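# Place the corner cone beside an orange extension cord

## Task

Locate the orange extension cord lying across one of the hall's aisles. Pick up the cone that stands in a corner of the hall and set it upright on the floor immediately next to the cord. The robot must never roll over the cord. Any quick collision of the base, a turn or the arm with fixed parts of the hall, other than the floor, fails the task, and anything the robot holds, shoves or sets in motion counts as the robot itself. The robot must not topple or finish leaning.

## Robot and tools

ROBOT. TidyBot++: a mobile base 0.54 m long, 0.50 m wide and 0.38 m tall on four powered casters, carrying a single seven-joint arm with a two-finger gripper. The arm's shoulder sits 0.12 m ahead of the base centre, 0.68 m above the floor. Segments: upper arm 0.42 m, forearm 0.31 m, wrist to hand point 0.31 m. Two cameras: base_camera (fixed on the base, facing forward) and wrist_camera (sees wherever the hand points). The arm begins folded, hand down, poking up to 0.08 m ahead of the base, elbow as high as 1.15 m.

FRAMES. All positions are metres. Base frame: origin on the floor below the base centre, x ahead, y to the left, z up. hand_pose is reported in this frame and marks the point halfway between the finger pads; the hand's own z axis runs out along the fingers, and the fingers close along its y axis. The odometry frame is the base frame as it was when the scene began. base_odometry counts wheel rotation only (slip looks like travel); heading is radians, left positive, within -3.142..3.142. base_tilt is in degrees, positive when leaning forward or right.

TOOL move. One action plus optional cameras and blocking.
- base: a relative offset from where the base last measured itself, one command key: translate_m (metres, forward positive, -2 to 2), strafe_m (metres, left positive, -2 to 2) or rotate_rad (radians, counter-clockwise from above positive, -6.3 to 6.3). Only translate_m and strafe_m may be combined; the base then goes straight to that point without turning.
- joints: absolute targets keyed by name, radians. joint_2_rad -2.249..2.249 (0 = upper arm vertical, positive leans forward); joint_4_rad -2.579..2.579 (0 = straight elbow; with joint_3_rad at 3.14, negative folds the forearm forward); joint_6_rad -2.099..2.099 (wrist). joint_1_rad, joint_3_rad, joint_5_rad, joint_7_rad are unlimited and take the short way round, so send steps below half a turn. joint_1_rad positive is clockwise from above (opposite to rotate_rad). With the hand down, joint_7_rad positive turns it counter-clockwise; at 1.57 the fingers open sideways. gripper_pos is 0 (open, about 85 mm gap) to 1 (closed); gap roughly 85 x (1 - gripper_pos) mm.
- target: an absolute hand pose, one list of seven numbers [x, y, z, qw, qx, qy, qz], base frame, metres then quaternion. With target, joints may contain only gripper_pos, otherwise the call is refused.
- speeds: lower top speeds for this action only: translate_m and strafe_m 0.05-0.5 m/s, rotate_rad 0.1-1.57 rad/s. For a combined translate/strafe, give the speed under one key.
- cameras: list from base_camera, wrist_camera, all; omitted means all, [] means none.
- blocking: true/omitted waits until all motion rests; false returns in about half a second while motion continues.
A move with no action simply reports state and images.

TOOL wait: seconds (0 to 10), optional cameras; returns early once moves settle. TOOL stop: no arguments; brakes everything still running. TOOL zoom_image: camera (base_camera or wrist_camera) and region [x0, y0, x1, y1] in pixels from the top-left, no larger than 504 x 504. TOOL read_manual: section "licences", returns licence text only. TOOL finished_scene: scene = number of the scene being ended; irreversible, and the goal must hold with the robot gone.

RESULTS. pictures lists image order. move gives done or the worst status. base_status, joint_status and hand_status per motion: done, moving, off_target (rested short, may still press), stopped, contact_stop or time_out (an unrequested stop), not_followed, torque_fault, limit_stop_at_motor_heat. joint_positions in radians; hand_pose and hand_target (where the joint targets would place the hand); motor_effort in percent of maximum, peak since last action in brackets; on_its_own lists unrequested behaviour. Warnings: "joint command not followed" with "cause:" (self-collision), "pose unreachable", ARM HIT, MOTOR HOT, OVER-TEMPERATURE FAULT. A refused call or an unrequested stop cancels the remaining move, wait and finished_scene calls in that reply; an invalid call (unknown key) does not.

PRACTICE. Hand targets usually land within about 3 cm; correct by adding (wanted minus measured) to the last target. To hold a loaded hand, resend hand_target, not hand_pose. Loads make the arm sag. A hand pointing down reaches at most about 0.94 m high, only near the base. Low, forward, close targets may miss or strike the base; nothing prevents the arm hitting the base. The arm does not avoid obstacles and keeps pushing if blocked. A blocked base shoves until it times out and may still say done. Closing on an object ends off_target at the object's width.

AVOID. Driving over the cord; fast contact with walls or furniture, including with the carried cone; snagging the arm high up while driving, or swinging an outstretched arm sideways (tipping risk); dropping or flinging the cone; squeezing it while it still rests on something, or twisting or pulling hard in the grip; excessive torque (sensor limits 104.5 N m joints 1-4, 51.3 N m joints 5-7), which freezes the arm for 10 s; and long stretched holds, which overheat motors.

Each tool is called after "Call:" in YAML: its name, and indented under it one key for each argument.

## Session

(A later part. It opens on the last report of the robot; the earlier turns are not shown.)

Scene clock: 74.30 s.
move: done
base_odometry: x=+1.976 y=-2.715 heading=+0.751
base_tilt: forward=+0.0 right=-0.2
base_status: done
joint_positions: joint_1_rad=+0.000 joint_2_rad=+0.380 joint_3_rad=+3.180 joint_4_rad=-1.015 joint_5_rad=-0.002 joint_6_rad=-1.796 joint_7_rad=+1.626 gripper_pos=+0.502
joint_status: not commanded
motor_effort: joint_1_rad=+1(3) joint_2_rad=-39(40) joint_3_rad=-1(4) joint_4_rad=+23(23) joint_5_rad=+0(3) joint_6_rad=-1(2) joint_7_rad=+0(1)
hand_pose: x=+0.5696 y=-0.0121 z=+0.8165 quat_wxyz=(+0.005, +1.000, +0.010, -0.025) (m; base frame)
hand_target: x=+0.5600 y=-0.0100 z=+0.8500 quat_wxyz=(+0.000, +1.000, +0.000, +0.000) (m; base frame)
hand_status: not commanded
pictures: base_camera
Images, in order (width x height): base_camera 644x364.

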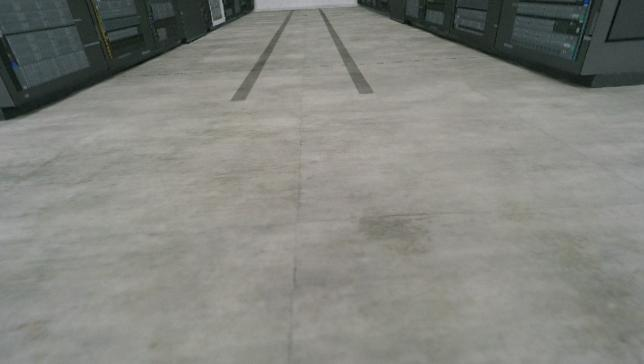

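Call:
move:
  base: {"strafe_m": 2.0}
  cameras: ["base_camera"]

Call:
move:
  base: {"strafe_m": 1.0}
  cameras: ["base_camera"]

Call:
zoom_image:
  camera: "base_camera"
  region: [220, 0, 420, 100]

Scene clock: 79.83 s.
move: done
base_odometry: x=+0.611 y=-1.254 heading=+0.751
base_tilt: forward=+0.0 right=-0.2
base_status: done
joint_positions: joint_1_rad=-0.001 joint_2_rad=+0.380 joint_3_rad=+3.180 joint_4_rad=-1.015 joint_5_rad=-0.002 joint_6_rad=-1.796 joint_7_rad=+1.626 gripper_pos=+0.502
joint_status: not commanded
motor_effort: joint_1_rad=+1(3) joint_2_rad=-39(40) joint_3_rad=+0(3) joint_4_rad=+23(23) joint_5_rad=+0(2) joint_6_rad=-1(2) joint_7_rad=+0(2)
hand_pose: x=+0.5696 y=-0.0116 z=+0.8165 quat_wxyz=(+0.005, +1.000, +0.010, -0.025) (m; base frame)
hand_target: x=+0.5600 y=-0.0100 z=+0.8500 quat_wxyz=(+0.000, +1.000, +0.000, +0.000) (m; base frame)
hand_status: not commanded
pictures: base_camera
Images, in order (width x height): base_camera 644x364.

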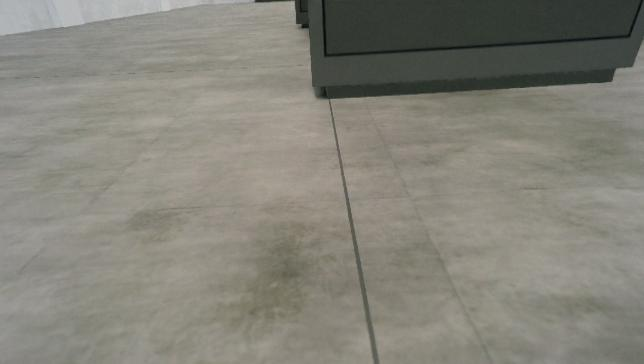

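Scene clock: 83.20 s.
move: done
base_odometry: x=-0.072 y=-0.523 heading=+0.751
base_tilt: forward=+0.0 right=-0.2
base_status: done
joint_positions: joint_1_rad=-0.001 joint_2_rad=+0.380 joint_3_rad=+3.180 joint_4_rad=-1.015 joint_5_rad=-0.002 joint_6_rad=-1.796 joint_7_rad=+1.626 gripper_pos=+0.502
joint_status: not commanded
motor_effort: joint_1_rad=+0(3) joint_2_rad=-39(40) joint_3_rad=-1(3) joint_4_rad=+22(23) joint_5_rad=+0(3) joint_6_rad=-1(2) joint_7_rad=+0(1)
hand_pose: x=+0.5696 y=-0.0119 z=+0.8165 quat_wxyz=(+0.005, +1.000, +0.010, -0.025) (m; base frame)
hand_target: x=+0.5600 y=-0.0100 z=+0.8500 quat_wxyz=(+0.000, +1.000, +0.000, +0.000) (m; base frame)
hand_status: not commanded
pictures: base_camera
Images, in order (width x height): base_camera 644x364.

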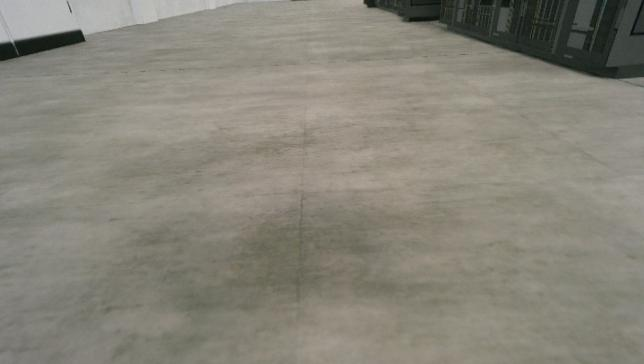

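Scaled by 2.520.

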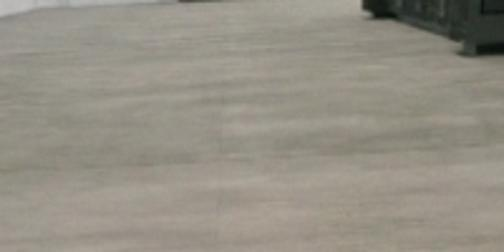

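Call:
move:
  base: {"translate_m": 2.0}
  cameras: ["base_camera"]

Call:
move:
  base: {"translate_m": 2.0}
  cameras: ["base_camera", "wrist_camera"]

Call:
zoom_image:
  camera: "base_camera"
  region: [160, 0, 460, 100]

Scene clock: 88.77 s.
move: done
base_odometry: x=+1.389 y=+0.844 heading=+0.752
base_tilt: forward=+0.0 right=-0.2
base_status: done
joint_positions: joint_1_rad=-0.001 joint_2_rad=+0.380 joint_3_rad=+3.180 joint_4_rad=-1.015 joint_5_rad=-0.002 joint_6_rad=-1.796 joint_7_rad=+1.626 gripper_pos=+0.502
joint_status: not commanded
motor_effort: joint_1_rad=+1(1) joint_2_rad=-39(43) joint_3_rad=-1(2) joint_4_rad=+22(24) joint_5_rad=+0(1) joint_6_rad=-2(3) joint_7_rad=+0(1)
hand_pose: x=+0.5697 y=-0.0119 z=+0.8164 quat_wxyz=(+0.005, +1.000, +0.010, -0.025) (m; base frame)
hand_target: x=+0.5600 y=-0.0100 z=+0.8500 quat_wxyz=(+0.000, +1.000, +0.000, +0.000) (m; base frame)
hand_status: not commanded
pictures: base_camera
Images, in order (width x height): base_camera 644x364.

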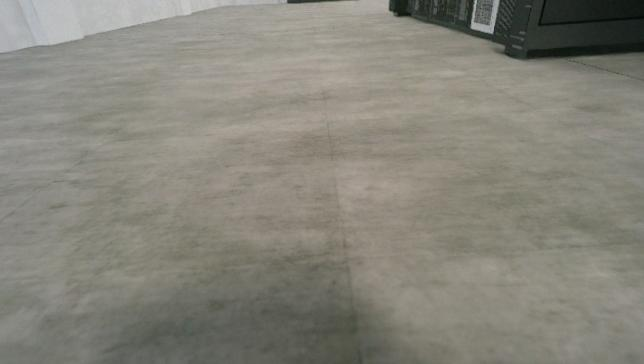

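Scene clock: 94.13 s.
move: done
base_odometry: x=+2.849 y=+2.211 heading=+0.752
base_tilt: forward=+0.0 right=-0.2
base_status: done
joint_positions: joint_1_rad=-0.001 joint_2_rad=+0.381 joint_3_rad=+3.180 joint_4_rad=-1.015 joint_5_rad=-0.002 joint_6_rad=-1.796 joint_7_rad=+1.626 gripper_pos=+0.502
joint_status: not commanded
motor_effort: joint_1_rad=+1(2) joint_2_rad=-39(43) joint_3_rad=+0(2) joint_4_rad=+22(24) joint_5_rad=+0(1) joint_6_rad=-1(4) joint_7_rad=+1(1)
hand_pose: x=+0.5697 y=-0.0119 z=+0.8163 quat_wxyz=(+0.005, +1.000, +0.010, -0.025) (m; base frame)
hand_target: x=+0.5600 y=-0.0100 z=+0.8500 quat_wxyz=(+0.000, +1.000, +0.000, +0.000) (m; base frame)
hand_status: not commanded
pictures: base_camera, wrist_camera
Images, in order (width x height): base_camera 644x364, wrist_camera 644x476.

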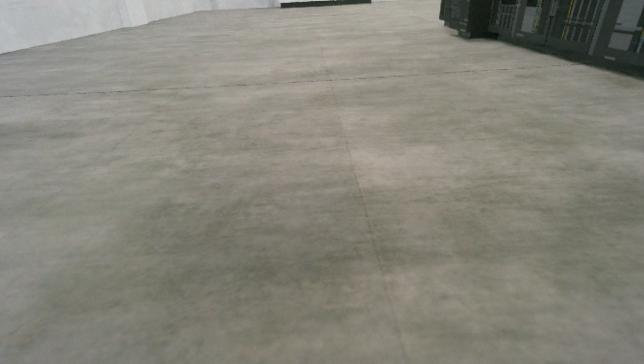

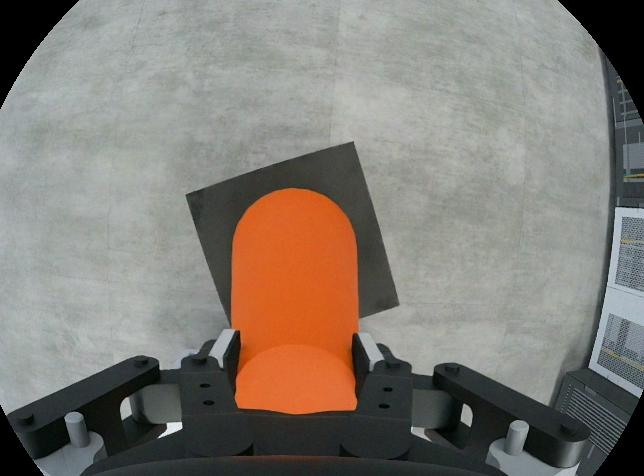

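Scaled by 1.680.

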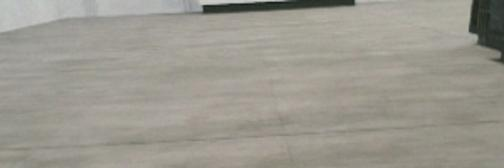

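Call:
move:
  base: {"translate_m": 2.0}
  cameras: ["base_camera"]

Call:
move:
  base: {"translate_m": 1.5}
  cameras: ["base_camera"]

Call:
zoom_image:
  camera: "base_camera"
  region: [340, 0, 644, 100]

Scene clock: 99.63 s.
move: done
base_odometry: x=+4.308 y=+3.578 heading=+0.752
base_tilt: forward=+0.0 right=-0.2
base_status: done
joint_positions: joint_1_rad=-0.001 joint_2_rad=+0.381 joint_3_rad=+3.180 joint_4_rad=-1.015 joint_5_rad=-0.002 joint_6_rad=-1.796 joint_7_rad=+1.626 gripper_pos=+0.502
joint_status: not commanded
motor_effort: joint_1_rad=+1(2) joint_2_rad=-39(43) joint_3_rad=-1(2) joint_4_rad=+22(24) joint_5_rad=+0(1) joint_6_rad=-2(4) joint_7_rad=+0(1)
hand_pose: x=+0.5697 y=-0.0119 z=+0.8161 quat_wxyz=(+0.005, +1.000, +0.010, -0.025) (m; base frame)
hand_target: x=+0.5600 y=-0.0100 z=+0.8500 quat_wxyz=(+0.000, +1.000, +0.000, +0.000) (m; base frame)
hand_status: not commanded
pictures: base_camera
Images, in order (width x height): base_camera 644x364.

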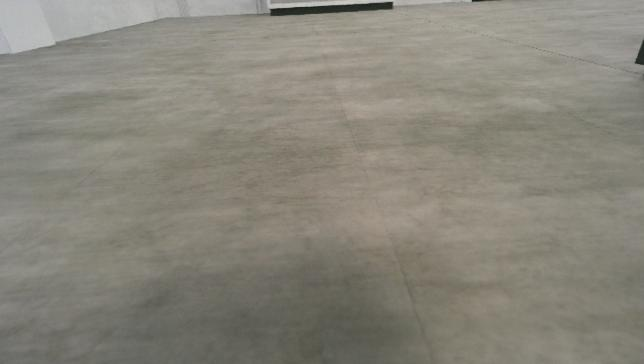

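Scene clock: 104.00 s.
move: done
base_odometry: x=+5.402 y=+4.604 heading=+0.753
base_tilt: forward=+0.0 right=-0.2
base_status: done
joint_positions: joint_1_rad=-0.001 joint_2_rad=+0.381 joint_3_rad=+3.180 joint_4_rad=-1.015 joint_5_rad=-0.002 joint_6_rad=-1.798 joint_7_rad=+1.626 gripper_pos=+0.502
joint_status: not commanded
motor_effort: joint_1_rad=+1(2) joint_2_rad=-40(43) joint_3_rad=-1(2) joint_4_rad=+22(24) joint_5_rad=+0(1) joint_6_rad=-2(4) joint_7_rad=+1(1)
hand_pose: x=+0.5692 y=-0.0119 z=+0.8161 quat_wxyz=(+0.005, +1.000, +0.010, -0.026) (m; base frame)
hand_target: x=+0.5600 y=-0.0100 z=+0.8500 quat_wxyz=(+0.000, +1.000, +0.000, +0.000) (m; base frame)
hand_status: not commanded
pictures: base_camera
Images, in order (width x height): base_camera 644x364.

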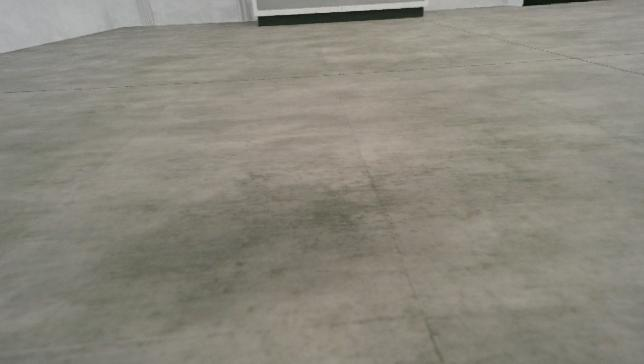

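Scaled by 1.658.

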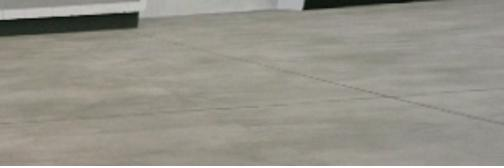

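Call:
move:
  base: {"rotate_rad": -0.9}
  speeds: {"rotate_rad": 0.9}
  cameras: ["base_camera"]

Call:
zoom_image:
  camera: "base_camera"
  region: [200, 0, 500, 100]

Call:
move:
  base: {"rotate_rad": -0.65}
  speeds: {"rotate_rad": 0.9}
  cameras: ["base_camera"]

Call:
zoom_image:
  camera: "base_camera"
  region: [200, 0, 500, 100]

Scene clock: 106.40 s.
move: done
base_odometry: x=+5.402 y=+4.605 heading=-0.147
base_tilt: forward=+0.0 right=-0.2
base_status: done
joint_positions: joint_1_rad=+0.006 joint_2_rad=+0.381 joint_3_rad=+3.184 joint_4_rad=-1.015 joint_5_rad=-0.002 joint_6_rad=-1.798 joint_7_rad=+1.626 gripper_pos=+0.502
joint_status: not commanded
motor_effort: joint_1_rad=+1(5) joint_2_rad=-40(41) joint_3_rad=-1(5) joint_4_rad=+22(23) joint_5_rad=+0(4) joint_6_rad=-1(3) joint_7_rad=-1(1)
hand_pose: x=+0.5691 y=-0.0163 z=+0.8161 quat_wxyz=(+0.005, +1.000, +0.005, -0.026) (m; base frame)
hand_target: x=+0.5600 y=-0.0100 z=+0.8500 quat_wxyz=(+0.000, +1.000, +0.000, +0.000) (m; base frame)
hand_status: not commanded
pictures: base_camera
Images, in order (width x height): base_camera 644x364.

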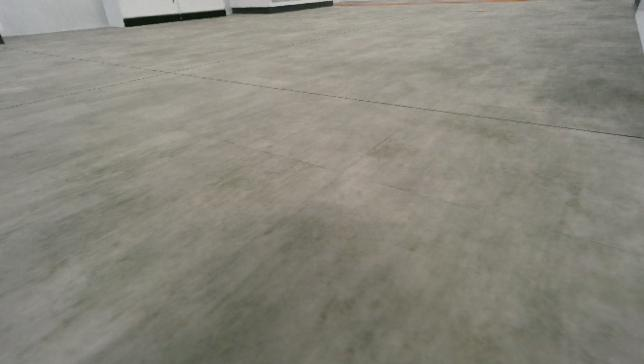

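Scaled by 1.680.

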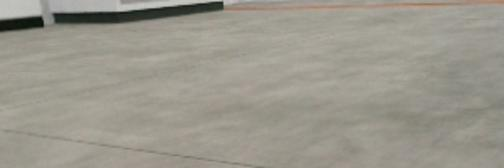

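Scene clock: 108.23 s.
move: done
base_odometry: x=+5.402 y=+4.605 heading=-0.796
base_tilt: forward=+0.0 right=-0.2
base_status: done
joint_positions: joint_1_rad=+0.008 joint_2_rad=+0.381 joint_3_rad=+3.187 joint_4_rad=-1.015 joint_5_rad=-0.003 joint_6_rad=-1.798 joint_7_rad=+1.626 gripper_pos=+0.502
joint_status: not commanded
motor_effort: joint_1_rad=+1(6) joint_2_rad=-39(41) joint_3_rad=-1(5) joint_4_rad=+22(23) joint_5_rad=+0(4) joint_6_rad=-2(3) joint_7_rad=+0(1)
hand_pose: x=+0.5691 y=-0.0183 z=+0.8161 quat_wxyz=(+0.006, +1.000, +0.002, -0.026) (m; base frame)
hand_target: x=+0.5600 y=-0.0100 z=+0.8500 quat_wxyz=(+0.000, +1.000, +0.000, +0.000) (m; base frame)
hand_status: not commanded
pictures: base_camera
Images, in order (width x height): base_camera 644x364.

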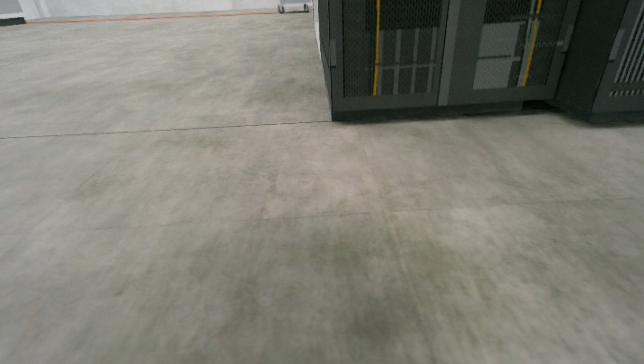

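Scaled by 1.680.

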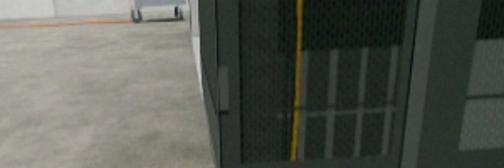

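Call:
move:
  base: {"rotate_rad": 0.045}
  cameras: []

Call:
move:
  base: {"strafe_m": 1.0}
  cameras: ["base_camera", "wrist_camera"]

Call:
zoom_image:
  camera: "base_camera"
  region: [200, 0, 500, 100]

Scene clock: 123.50 s.
move: done
base_odometry: x=+5.402 y=+4.604 heading=-0.751
base_tilt: forward=+0.0 right=-0.2
base_status: done
joint_positions: joint_1_rad=-0.003 joint_2_rad=+0.381 joint_3_rad=+3.180 joint_4_rad=-1.015 joint_5_rad=-0.005 joint_6_rad=-1.798 joint_7_rad=+1.626 gripper_pos=+0.502
joint_status: not commanded
motor_effort: joint_1_rad=+0(4) joint_2_rad=-39(40) joint_3_rad=+0(4) joint_4_rad=+22(23) joint_5_rad=+0(3) joint_6_rad=-1(2) joint_7_rad=-1(1)
hand_pose: x=+0.5693 y=-0.0099 z=+0.8161 quat_wxyz=(+0.003, +1.000, +0.011, -0.026) (m; base frame)
hand_target: x=+0.5600 y=-0.0100 z=+0.8500 quat_wxyz=(+0.000, +1.000, +0.000, +0.000) (m; base frame)
hand_status: not commanded
pictures: none
No camera images: "cameras" was empty.

Scene clock: 126.87 s.
move: done
base_odometry: x=+6.086 y=+5.334 heading=-0.752
base_tilt: forward=+0.0 right=-0.2
base_status: done
joint_positions: joint_1_rad=-0.001 joint_2_rad=+0.381 joint_3_rad=+3.180 joint_4_rad=-1.015 joint_5_rad=-0.005 joint_6_rad=-1.798 joint_7_rad=+1.626 gripper_pos=+0.502
joint_status: not commanded
motor_effort: joint_1_rad=+0(4) joint_2_rad=-40(40) joint_3_rad=-1(4) joint_4_rad=+22(23) joint_5_rad=+0(3) joint_6_rad=-1(2) joint_7_rad=+0(1)
hand_pose: x=+0.5692 y=-0.0107 z=+0.8161 quat_wxyz=(+0.003, +1.000, +0.010, -0.026) (m; base frame)
hand_target: x=+0.5600 y=-0.0100 z=+0.8500 quat_wxyz=(+0.000, +1.000, +0.000, +0.000) (m; base frame)
hand_status: not commanded
pictures: base_camera, wrist_camera
Images, in order (width x height): base_camera 644x364, wrist_camera 644x476.

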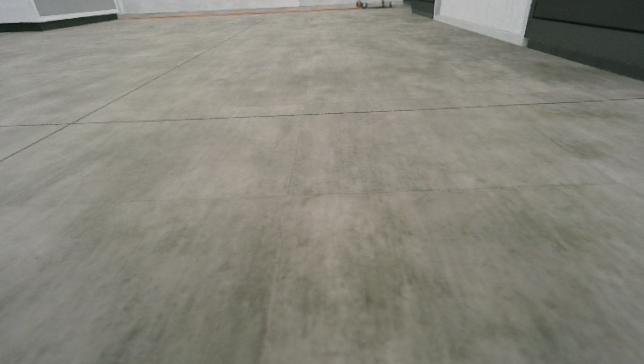

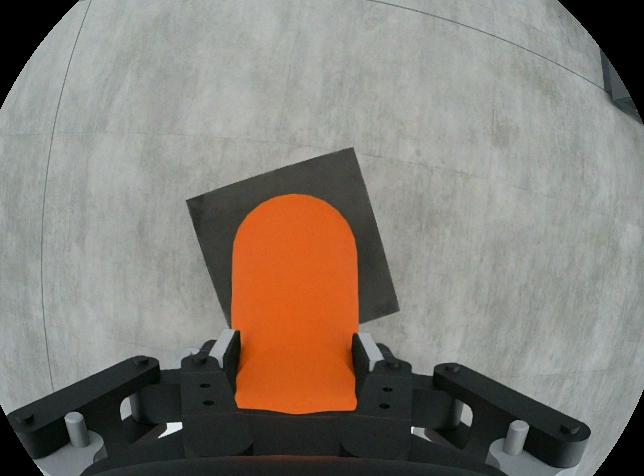

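Scaled by 1.680.

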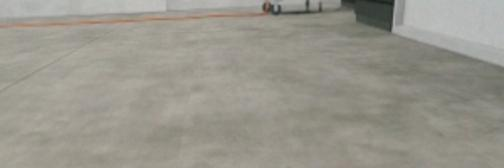

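Call:
move:
  base: {"translate_m": 2.0}
  cameras: []

Call:
move:
  base: {"translate_m": 1.8}
  cameras: ["base_camera"]

Call:
zoom_image:
  camera: "base_camera"
  region: [100, 0, 500, 120]

Scene clock: 132.50 s.
move: done
base_odometry: x=+7.548 y=+3.969 heading=-0.752
base_tilt: forward=+0.0 right=-0.2
base_status: done
joint_positions: joint_1_rad=-0.001 joint_2_rad=+0.381 joint_3_rad=+3.180 joint_4_rad=-1.015 joint_5_rad=-0.005 joint_6_rad=-1.798 joint_7_rad=+1.626 gripper_pos=+0.502
joint_status: not commanded
motor_effort: joint_1_rad=+0(1) joint_2_rad=-39(42) joint_3_rad=+0(2) joint_4_rad=+23(24) joint_5_rad=+0(1) joint_6_rad=-2(4) joint_7_rad=+1(1)
hand_pose: x=+0.5693 y=-0.0107 z=+0.8160 quat_wxyz=(+0.003, +1.000, +0.010, -0.026) (m; base frame)
hand_target: x=+0.5600 y=-0.0100 z=+0.8500 quat_wxyz=(+0.000, +1.000, +0.000, +0.000) (m; base frame)
hand_status: not commanded
pictures: none
No camera images: "cameras" was empty.

Scene clock: 137.47 s.
move: done
base_odometry: x=+8.863 y=+2.740 heading=-0.752
base_tilt: forward=+0.0 right=-0.2
base_status: done
joint_positions: joint_1_rad=-0.001 joint_2_rad=+0.381 joint_3_rad=+3.180 joint_4_rad=-1.015 joint_5_rad=-0.005 joint_6_rad=-1.798 joint_7_rad=+1.626 gripper_pos=+0.502
joint_status: not commanded
motor_effort: joint_1_rad=+0(2) joint_2_rad=-39(42) joint_3_rad=+0(2) joint_4_rad=+23(24) joint_5_rad=+0(0) joint_6_rad=-1(4) joint_7_rad=+1(1)
hand_pose: x=+0.5693 y=-0.0107 z=+0.8160 quat_wxyz=(+0.003, +1.000, +0.010, -0.026) (m; base frame)
hand_target: x=+0.5600 y=-0.0100 z=+0.8500 quat_wxyz=(+0.000, +1.000, +0.000, +0.000) (m; base frame)
hand_status: not commanded
pictures: base_camera
Images, in order (width x height): base_camera 644x364.

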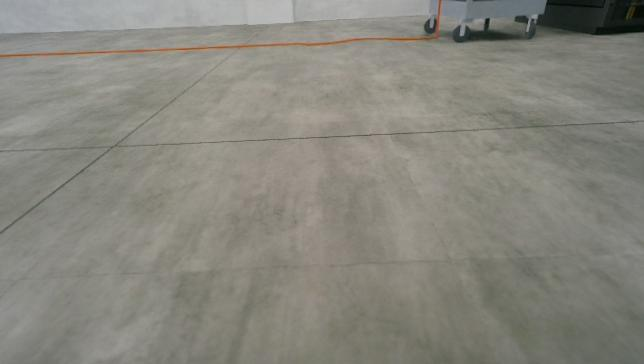

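Scaled by 1.260.

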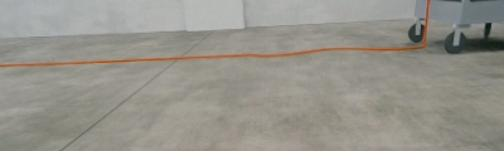

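Call:
move:
  base: {"translate_m": 1.6}
  cameras: ["base_camera", "wrist_camera"]

Scene clock: 142.17 s.
move: done
base_odometry: x=+10.033 y=+1.649 heading=-0.751
base_tilt: forward=+0.0 right=-0.2
base_status: done
joint_positions: joint_1_rad=-0.001 joint_2_rad=+0.382 joint_3_rad=+3.180 joint_4_rad=-1.015 joint_5_rad=-0.005 joint_6_rad=-1.798 joint_7_rad=+1.626 gripper_pos=+0.502
joint_status: not commanded
motor_effort: joint_1_rad=+0(2) joint_2_rad=-39(43) joint_3_rad=-1(2) joint_4_rad=+22(24) joint_5_rad=+0(1) joint_6_rad=-1(4) joint_7_rad=+0(1)
hand_pose: x=+0.5693 y=-0.0107 z=+0.8160 quat_wxyz=(+0.003, +1.000, +0.010, -0.026) (m; base frame)
hand_target: x=+0.5600 y=-0.0100 z=+0.8500 quat_wxyz=(+0.000, +1.000, +0.000, +0.000) (m; base frame)
hand_status: not commanded
pictures: base_camera, wrist_camera
Images, in order (width x height): base_camera 644x364, wrist_camera 644x476.

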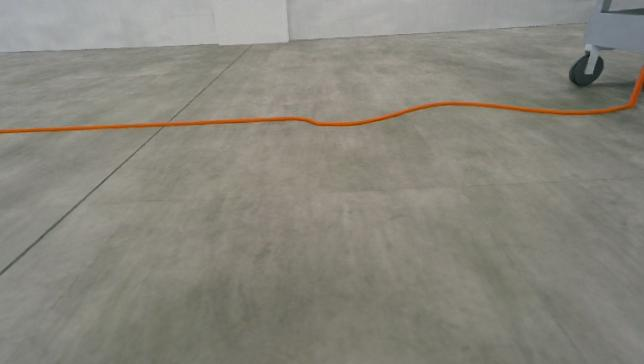

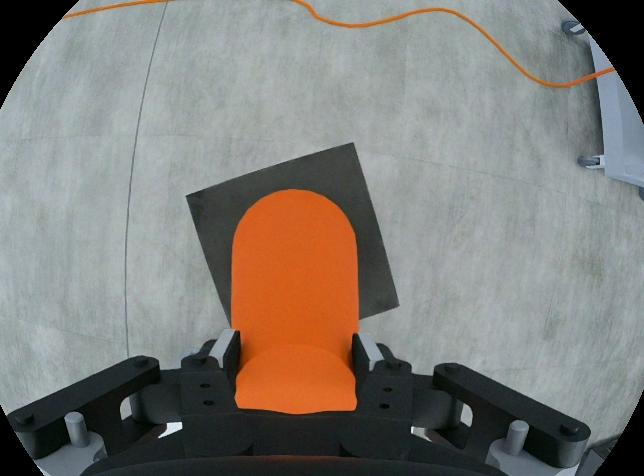

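Call:
move:
  base: {"translate_m": 0.26}
  target: [0.673, -0.055, 0.58, 0, 1, 0, 0]

Scene clock: 145.20 s.
move: off_target
base_odometry: x=+10.224 y=+1.472 heading=-0.751
base_tilt: forward=+0.0 right=-0.2
base_status: done
joint_positions: joint_1_rad=+0.072 joint_2_rad=+0.745 joint_3_rad=+3.180 joint_4_rad=-1.294 joint_5_rad=-0.005 joint_6_rad=-1.208 joint_7_rad=+1.629 gripper_pos=+0.505
joint_status: not commanded
motor_effort: joint_1_rad=+0(2) joint_2_rad=-50(59) joint_3_rad=-1(2) joint_4_rad=+19(23) joint_5_rad=+1(1) joint_6_rad=-3(7) joint_7_rad=+0(1)
hand_pose: x=+0.6494 y=-0.0545 z=+0.5392 quat_wxyz=(+0.006, +0.998, -0.023, -0.054) (m; base frame)
hand_target: x=+0.6730 y=-0.0550 z=+0.5800 quat_wxyz=(+0.000, +1.000, +0.000, +0.000) (m; base frame)
hand_status: off_target (0.047 m and 6.7 deg from the pose sent, 0.262 m and 3.2 deg at the start)
pictures: base_camera, wrist_camera
Images, in order (width x height): base_camera 644x364, wrist_camera 644x476.

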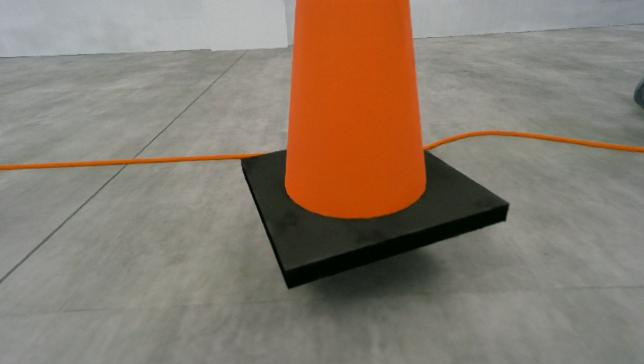

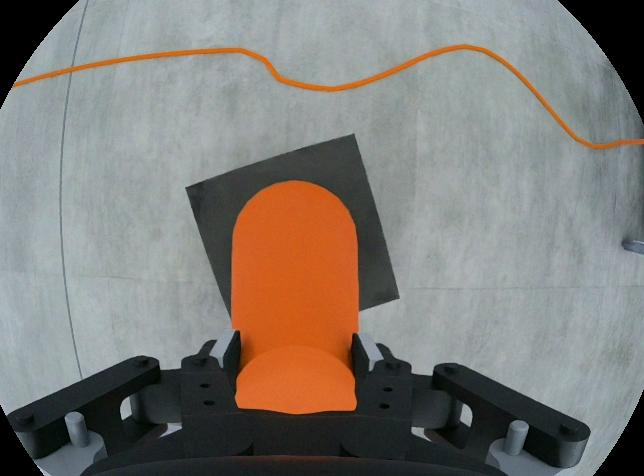

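Call:
move:
  base: {"translate_m": 0.03}
  target: [0.68, -0.05, 0.53, 0, 0.99955, 0, 0.03]

Scene clock: 147.00 s.
move: off_target
base_odometry: x=+10.246 y=+1.451 heading=-0.750
base_tilt: forward=+0.0 right=-0.2
base_status: done
joint_positions: joint_1_rad=+0.073 joint_2_rad=+0.763 joint_3_rad=+3.178 joint_4_rad=-1.419 joint_5_rad=-0.005 joint_6_rad=-1.019 joint_7_rad=+1.629 gripper_pos=+0.505
joint_status: not commanded
motor_effort: joint_1_rad=+0(2) joint_2_rad=-50(53) joint_3_rad=-1(2) joint_4_rad=+19(20) joint_5_rad=+0(1) joint_6_rad=-1(4) joint_7_rad=-1(1)
hand_pose: x=+0.6462 y=-0.0548 z=+0.4944 quat_wxyz=(+0.008, +0.999, -0.023, -0.030) (m; base frame)
hand_target: x=+0.6800 y=-0.0500 z=+0.5300 quat_wxyz=(+0.000, +1.000, +0.000, +0.030) (m; base frame)
hand_status: off_target (0.049 m and 7.5 deg from the pose sent, 0.032 m and 10.0 deg at the start)
pictures: base_camera, wrist_camera
Images, in order (width x height): base_camera 644x364, wrist_camera 644x476.

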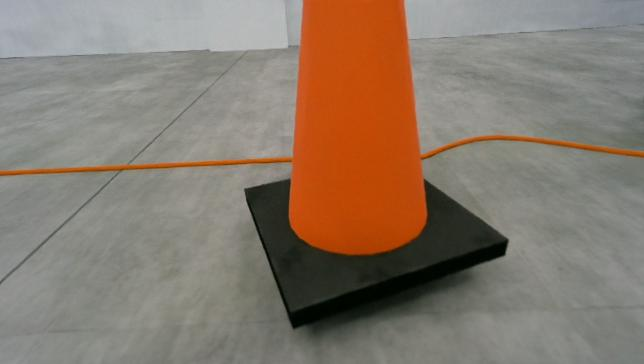

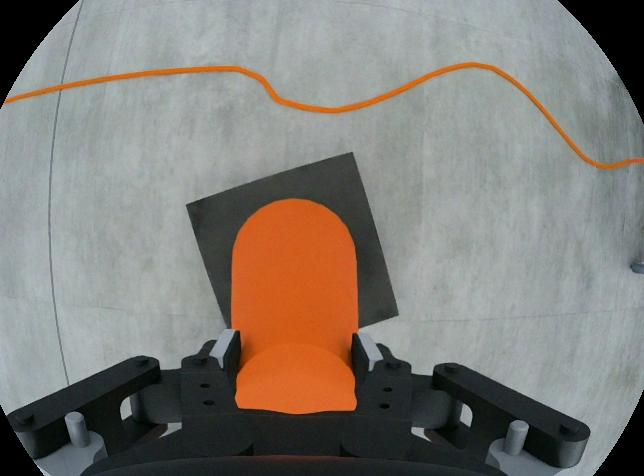

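Call:
move:
  base: {"translate_m": 0.03}
  target: [0.69, -0.05, 0.49, 0, 0.99955, 0, 0.03]

Scene clock: 148.10 s.
move: off_target
base_odometry: x=+10.268 y=+1.431 heading=-0.749
base_tilt: forward=+0.0 right=-0.2
base_status: done
joint_positions: joint_1_rad=+0.074 joint_2_rad=+0.833 joint_3_rad=+3.174 joint_4_rad=-1.419 joint_5_rad=-0.005 joint_6_rad=-0.952 joint_7_rad=+1.629 gripper_pos=+0.505
joint_status: not commanded
motor_effort: joint_1_rad=+1(2) joint_2_rad=-49(54) joint_3_rad=+0(2) joint_4_rad=+16(19) joint_5_rad=+0(1) joint_6_rad=-1(4) joint_7_rad=+0(2)
hand_pose: x=+0.6528 y=-0.0543 z=+0.4561 quat_wxyz=(+0.008, +0.999, -0.021, -0.032) (m; base frame)
hand_target: x=+0.6900 y=-0.0500 z=+0.4900 quat_wxyz=(+0.000, +1.000, +0.000, +0.030) (m; base frame)
hand_status: off_target (0.051 m and 7.5 deg from the pose sent, 0.044 m and 7.5 deg at the start)
pictures: base_camera, wrist_camera
Images, in order (width x height): base_camera 644x364, wrist_camera 644x476.

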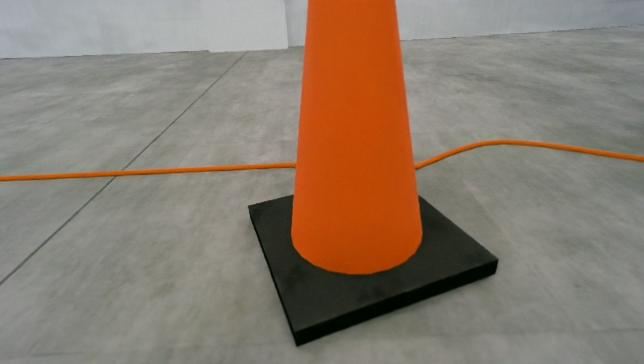

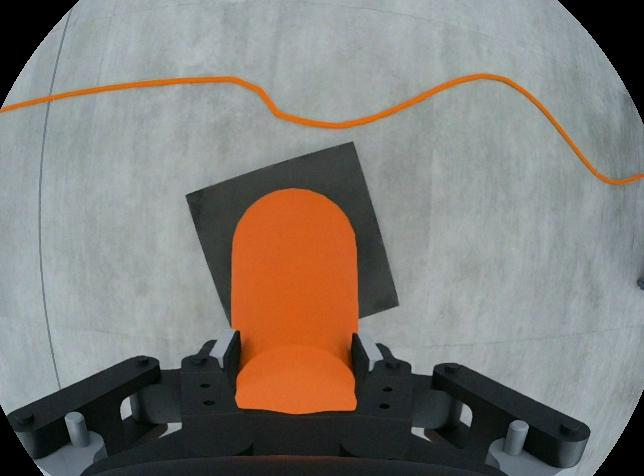

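Call:
move:
  target: [0.69, -0.05, 0.46, 0, 0.99955, 0, 0.03]

Scene clock: 149.23 s.
move: off_target
base_odometry: x=+10.268 y=+1.431 heading=-0.749
base_tilt: forward=+0.0 right=-0.2
base_status: not commanded
joint_positions: joint_1_rad=+0.084 joint_2_rad=+0.833 joint_3_rad=+3.171 joint_4_rad=-1.424 joint_5_rad=-0.005 joint_6_rad=-0.916 joint_7_rad=+1.630 gripper_pos=+0.505
joint_status: not commanded
motor_effort: joint_1_rad=-2(3) joint_2_rad=-41(51) joint_3_rad=-2(3) joint_4_rad=+16(17) joint_5_rad=-1(2) joint_6_rad=+4(4) joint_7_rad=-1(2)
hand_pose: x=+0.6610 y=-0.0586 z=+0.4547 quat_wxyz=(+0.008, +1.000, -0.024, -0.016) (m; base frame)
hand_target: x=+0.6900 y=-0.0500 z=+0.4600 quat_wxyz=(+0.000, +1.000, +0.000, +0.030) (m; base frame)
hand_status: off_target (0.031 m and 6.0 deg from the pose sent, 0.038 m and 7.5 deg at the start)
pictures: base_camera, wrist_camera
Images, in order (width x height): base_camera 644x364, wrist_camera 644x476.

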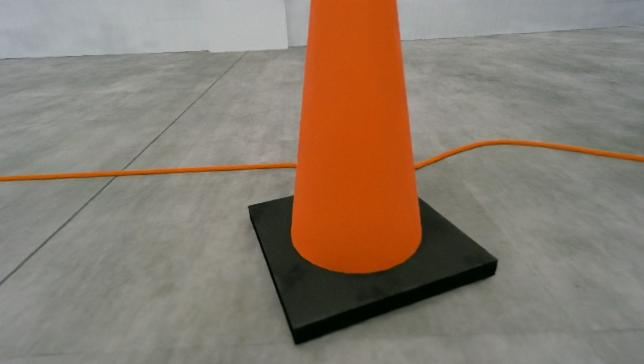

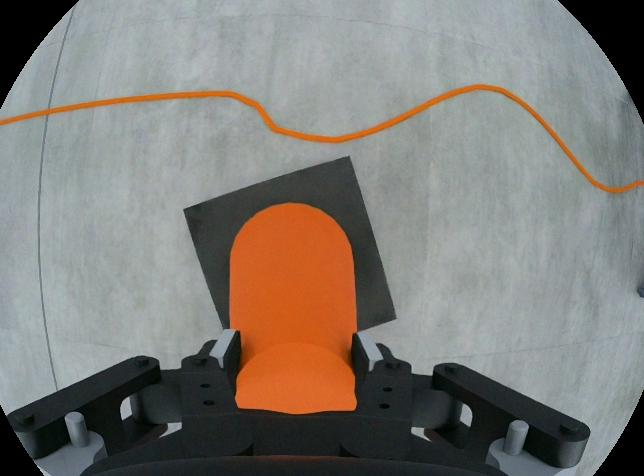

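Call:
move:
  joints: {"gripper_pos": 0.0}

Scene clock: 150.23 s.
move: done
base_odometry: x=+10.268 y=+1.431 heading=-0.749
base_tilt: forward=+0.0 right=-0.2
base_status: not commanded
joint_positions: joint_1_rad=+0.084 joint_2_rad=+0.831 joint_3_rad=+3.171 joint_4_rad=-1.423 joint_5_rad=-0.005 joint_6_rad=-0.888 joint_7_rad=+1.630 gripper_pos=+0.000
joint_status: all done
motor_effort: joint_1_rad=+1(2) joint_2_rad=-40(46) joint_3_rad=-1(3) joint_4_rad=+13(17) joint_5_rad=+0(1) joint_6_rad=+0(4) joint_7_rad=+0(1)
hand_pose: x=+0.6704 y=-0.0595 z=+0.4557 quat_wxyz=(+0.009, +1.000, -0.024, -0.001) (m; base frame)
hand_target: x=+0.6900 y=-0.0500 z=+0.4600 quat_wxyz=(+0.000, +1.000, +0.000, +0.030) (m; base frame)
hand_status: not commanded
pictures: base_camera, wrist_camera
Images, in order (width x height): base_camera 644x364, wrist_camera 644x476.

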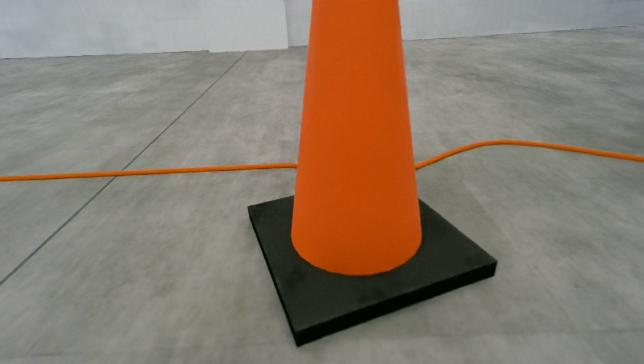

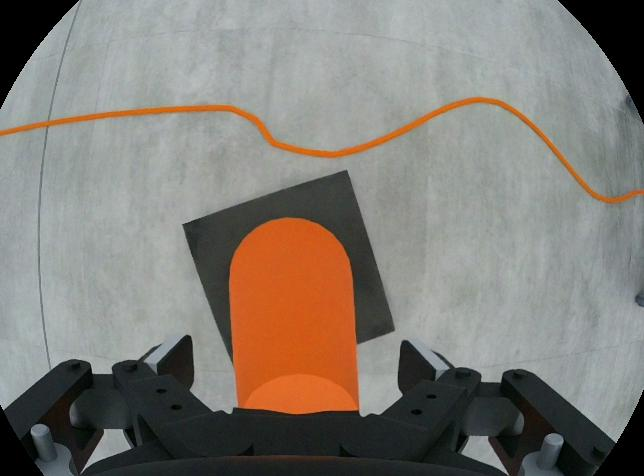

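Call:
move:
  target: [0.67, -0.05, 0.62, 0, 0.9999, 0, 0.015]

Scene clock: 151.83 s.
move: off_target
base_odometry: x=+10.268 y=+1.431 heading=-0.749
base_tilt: forward=+0.0 right=-0.2
base_status: not commanded
joint_positions: joint_1_rad=+0.084 joint_2_rad=+0.612 joint_3_rad=+3.171 joint_4_rad=-1.264 joint_5_rad=-0.005 joint_6_rad=-1.179 joint_7_rad=+1.630 gripper_pos=+0.000
joint_status: not commanded
motor_effort: joint_1_rad=+0(1) joint_2_rad=-38(44) joint_3_rad=-1(2) joint_4_rad=+16(17) joint_5_rad=+0(0) joint_6_rad=+1(2) joint_7_rad=+0(1)
hand_pose: x=+0.6849 y=-0.0593 z=+0.6219 quat_wxyz=(+0.009, +0.999, -0.025, +0.043) (m; base frame)
hand_target: x=+0.6700 y=-0.0500 z=+0.6200 quat_wxyz=(+0.000, +1.000, +0.000, +0.015) (m; base frame)
hand_status: off_target (0.018 m and 4.4 deg from the pose sent, 0.165 m and 3.4 deg at the start)
pictures: base_camera, wrist_camera
Images, in order (width x height): base_camera 644x364, wrist_camera 644x476.

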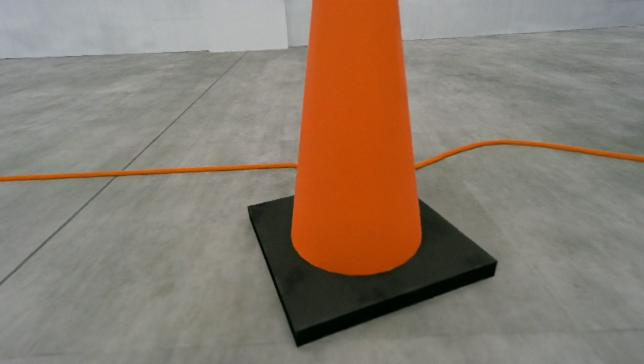

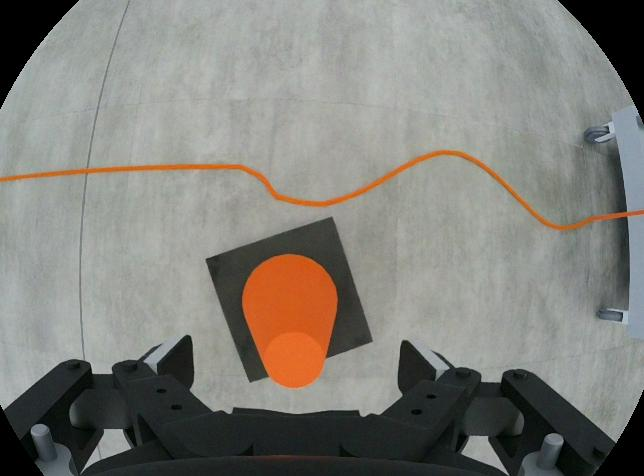

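Call:
finished_scene:
  scene: 1

The scene is finished: the task was done.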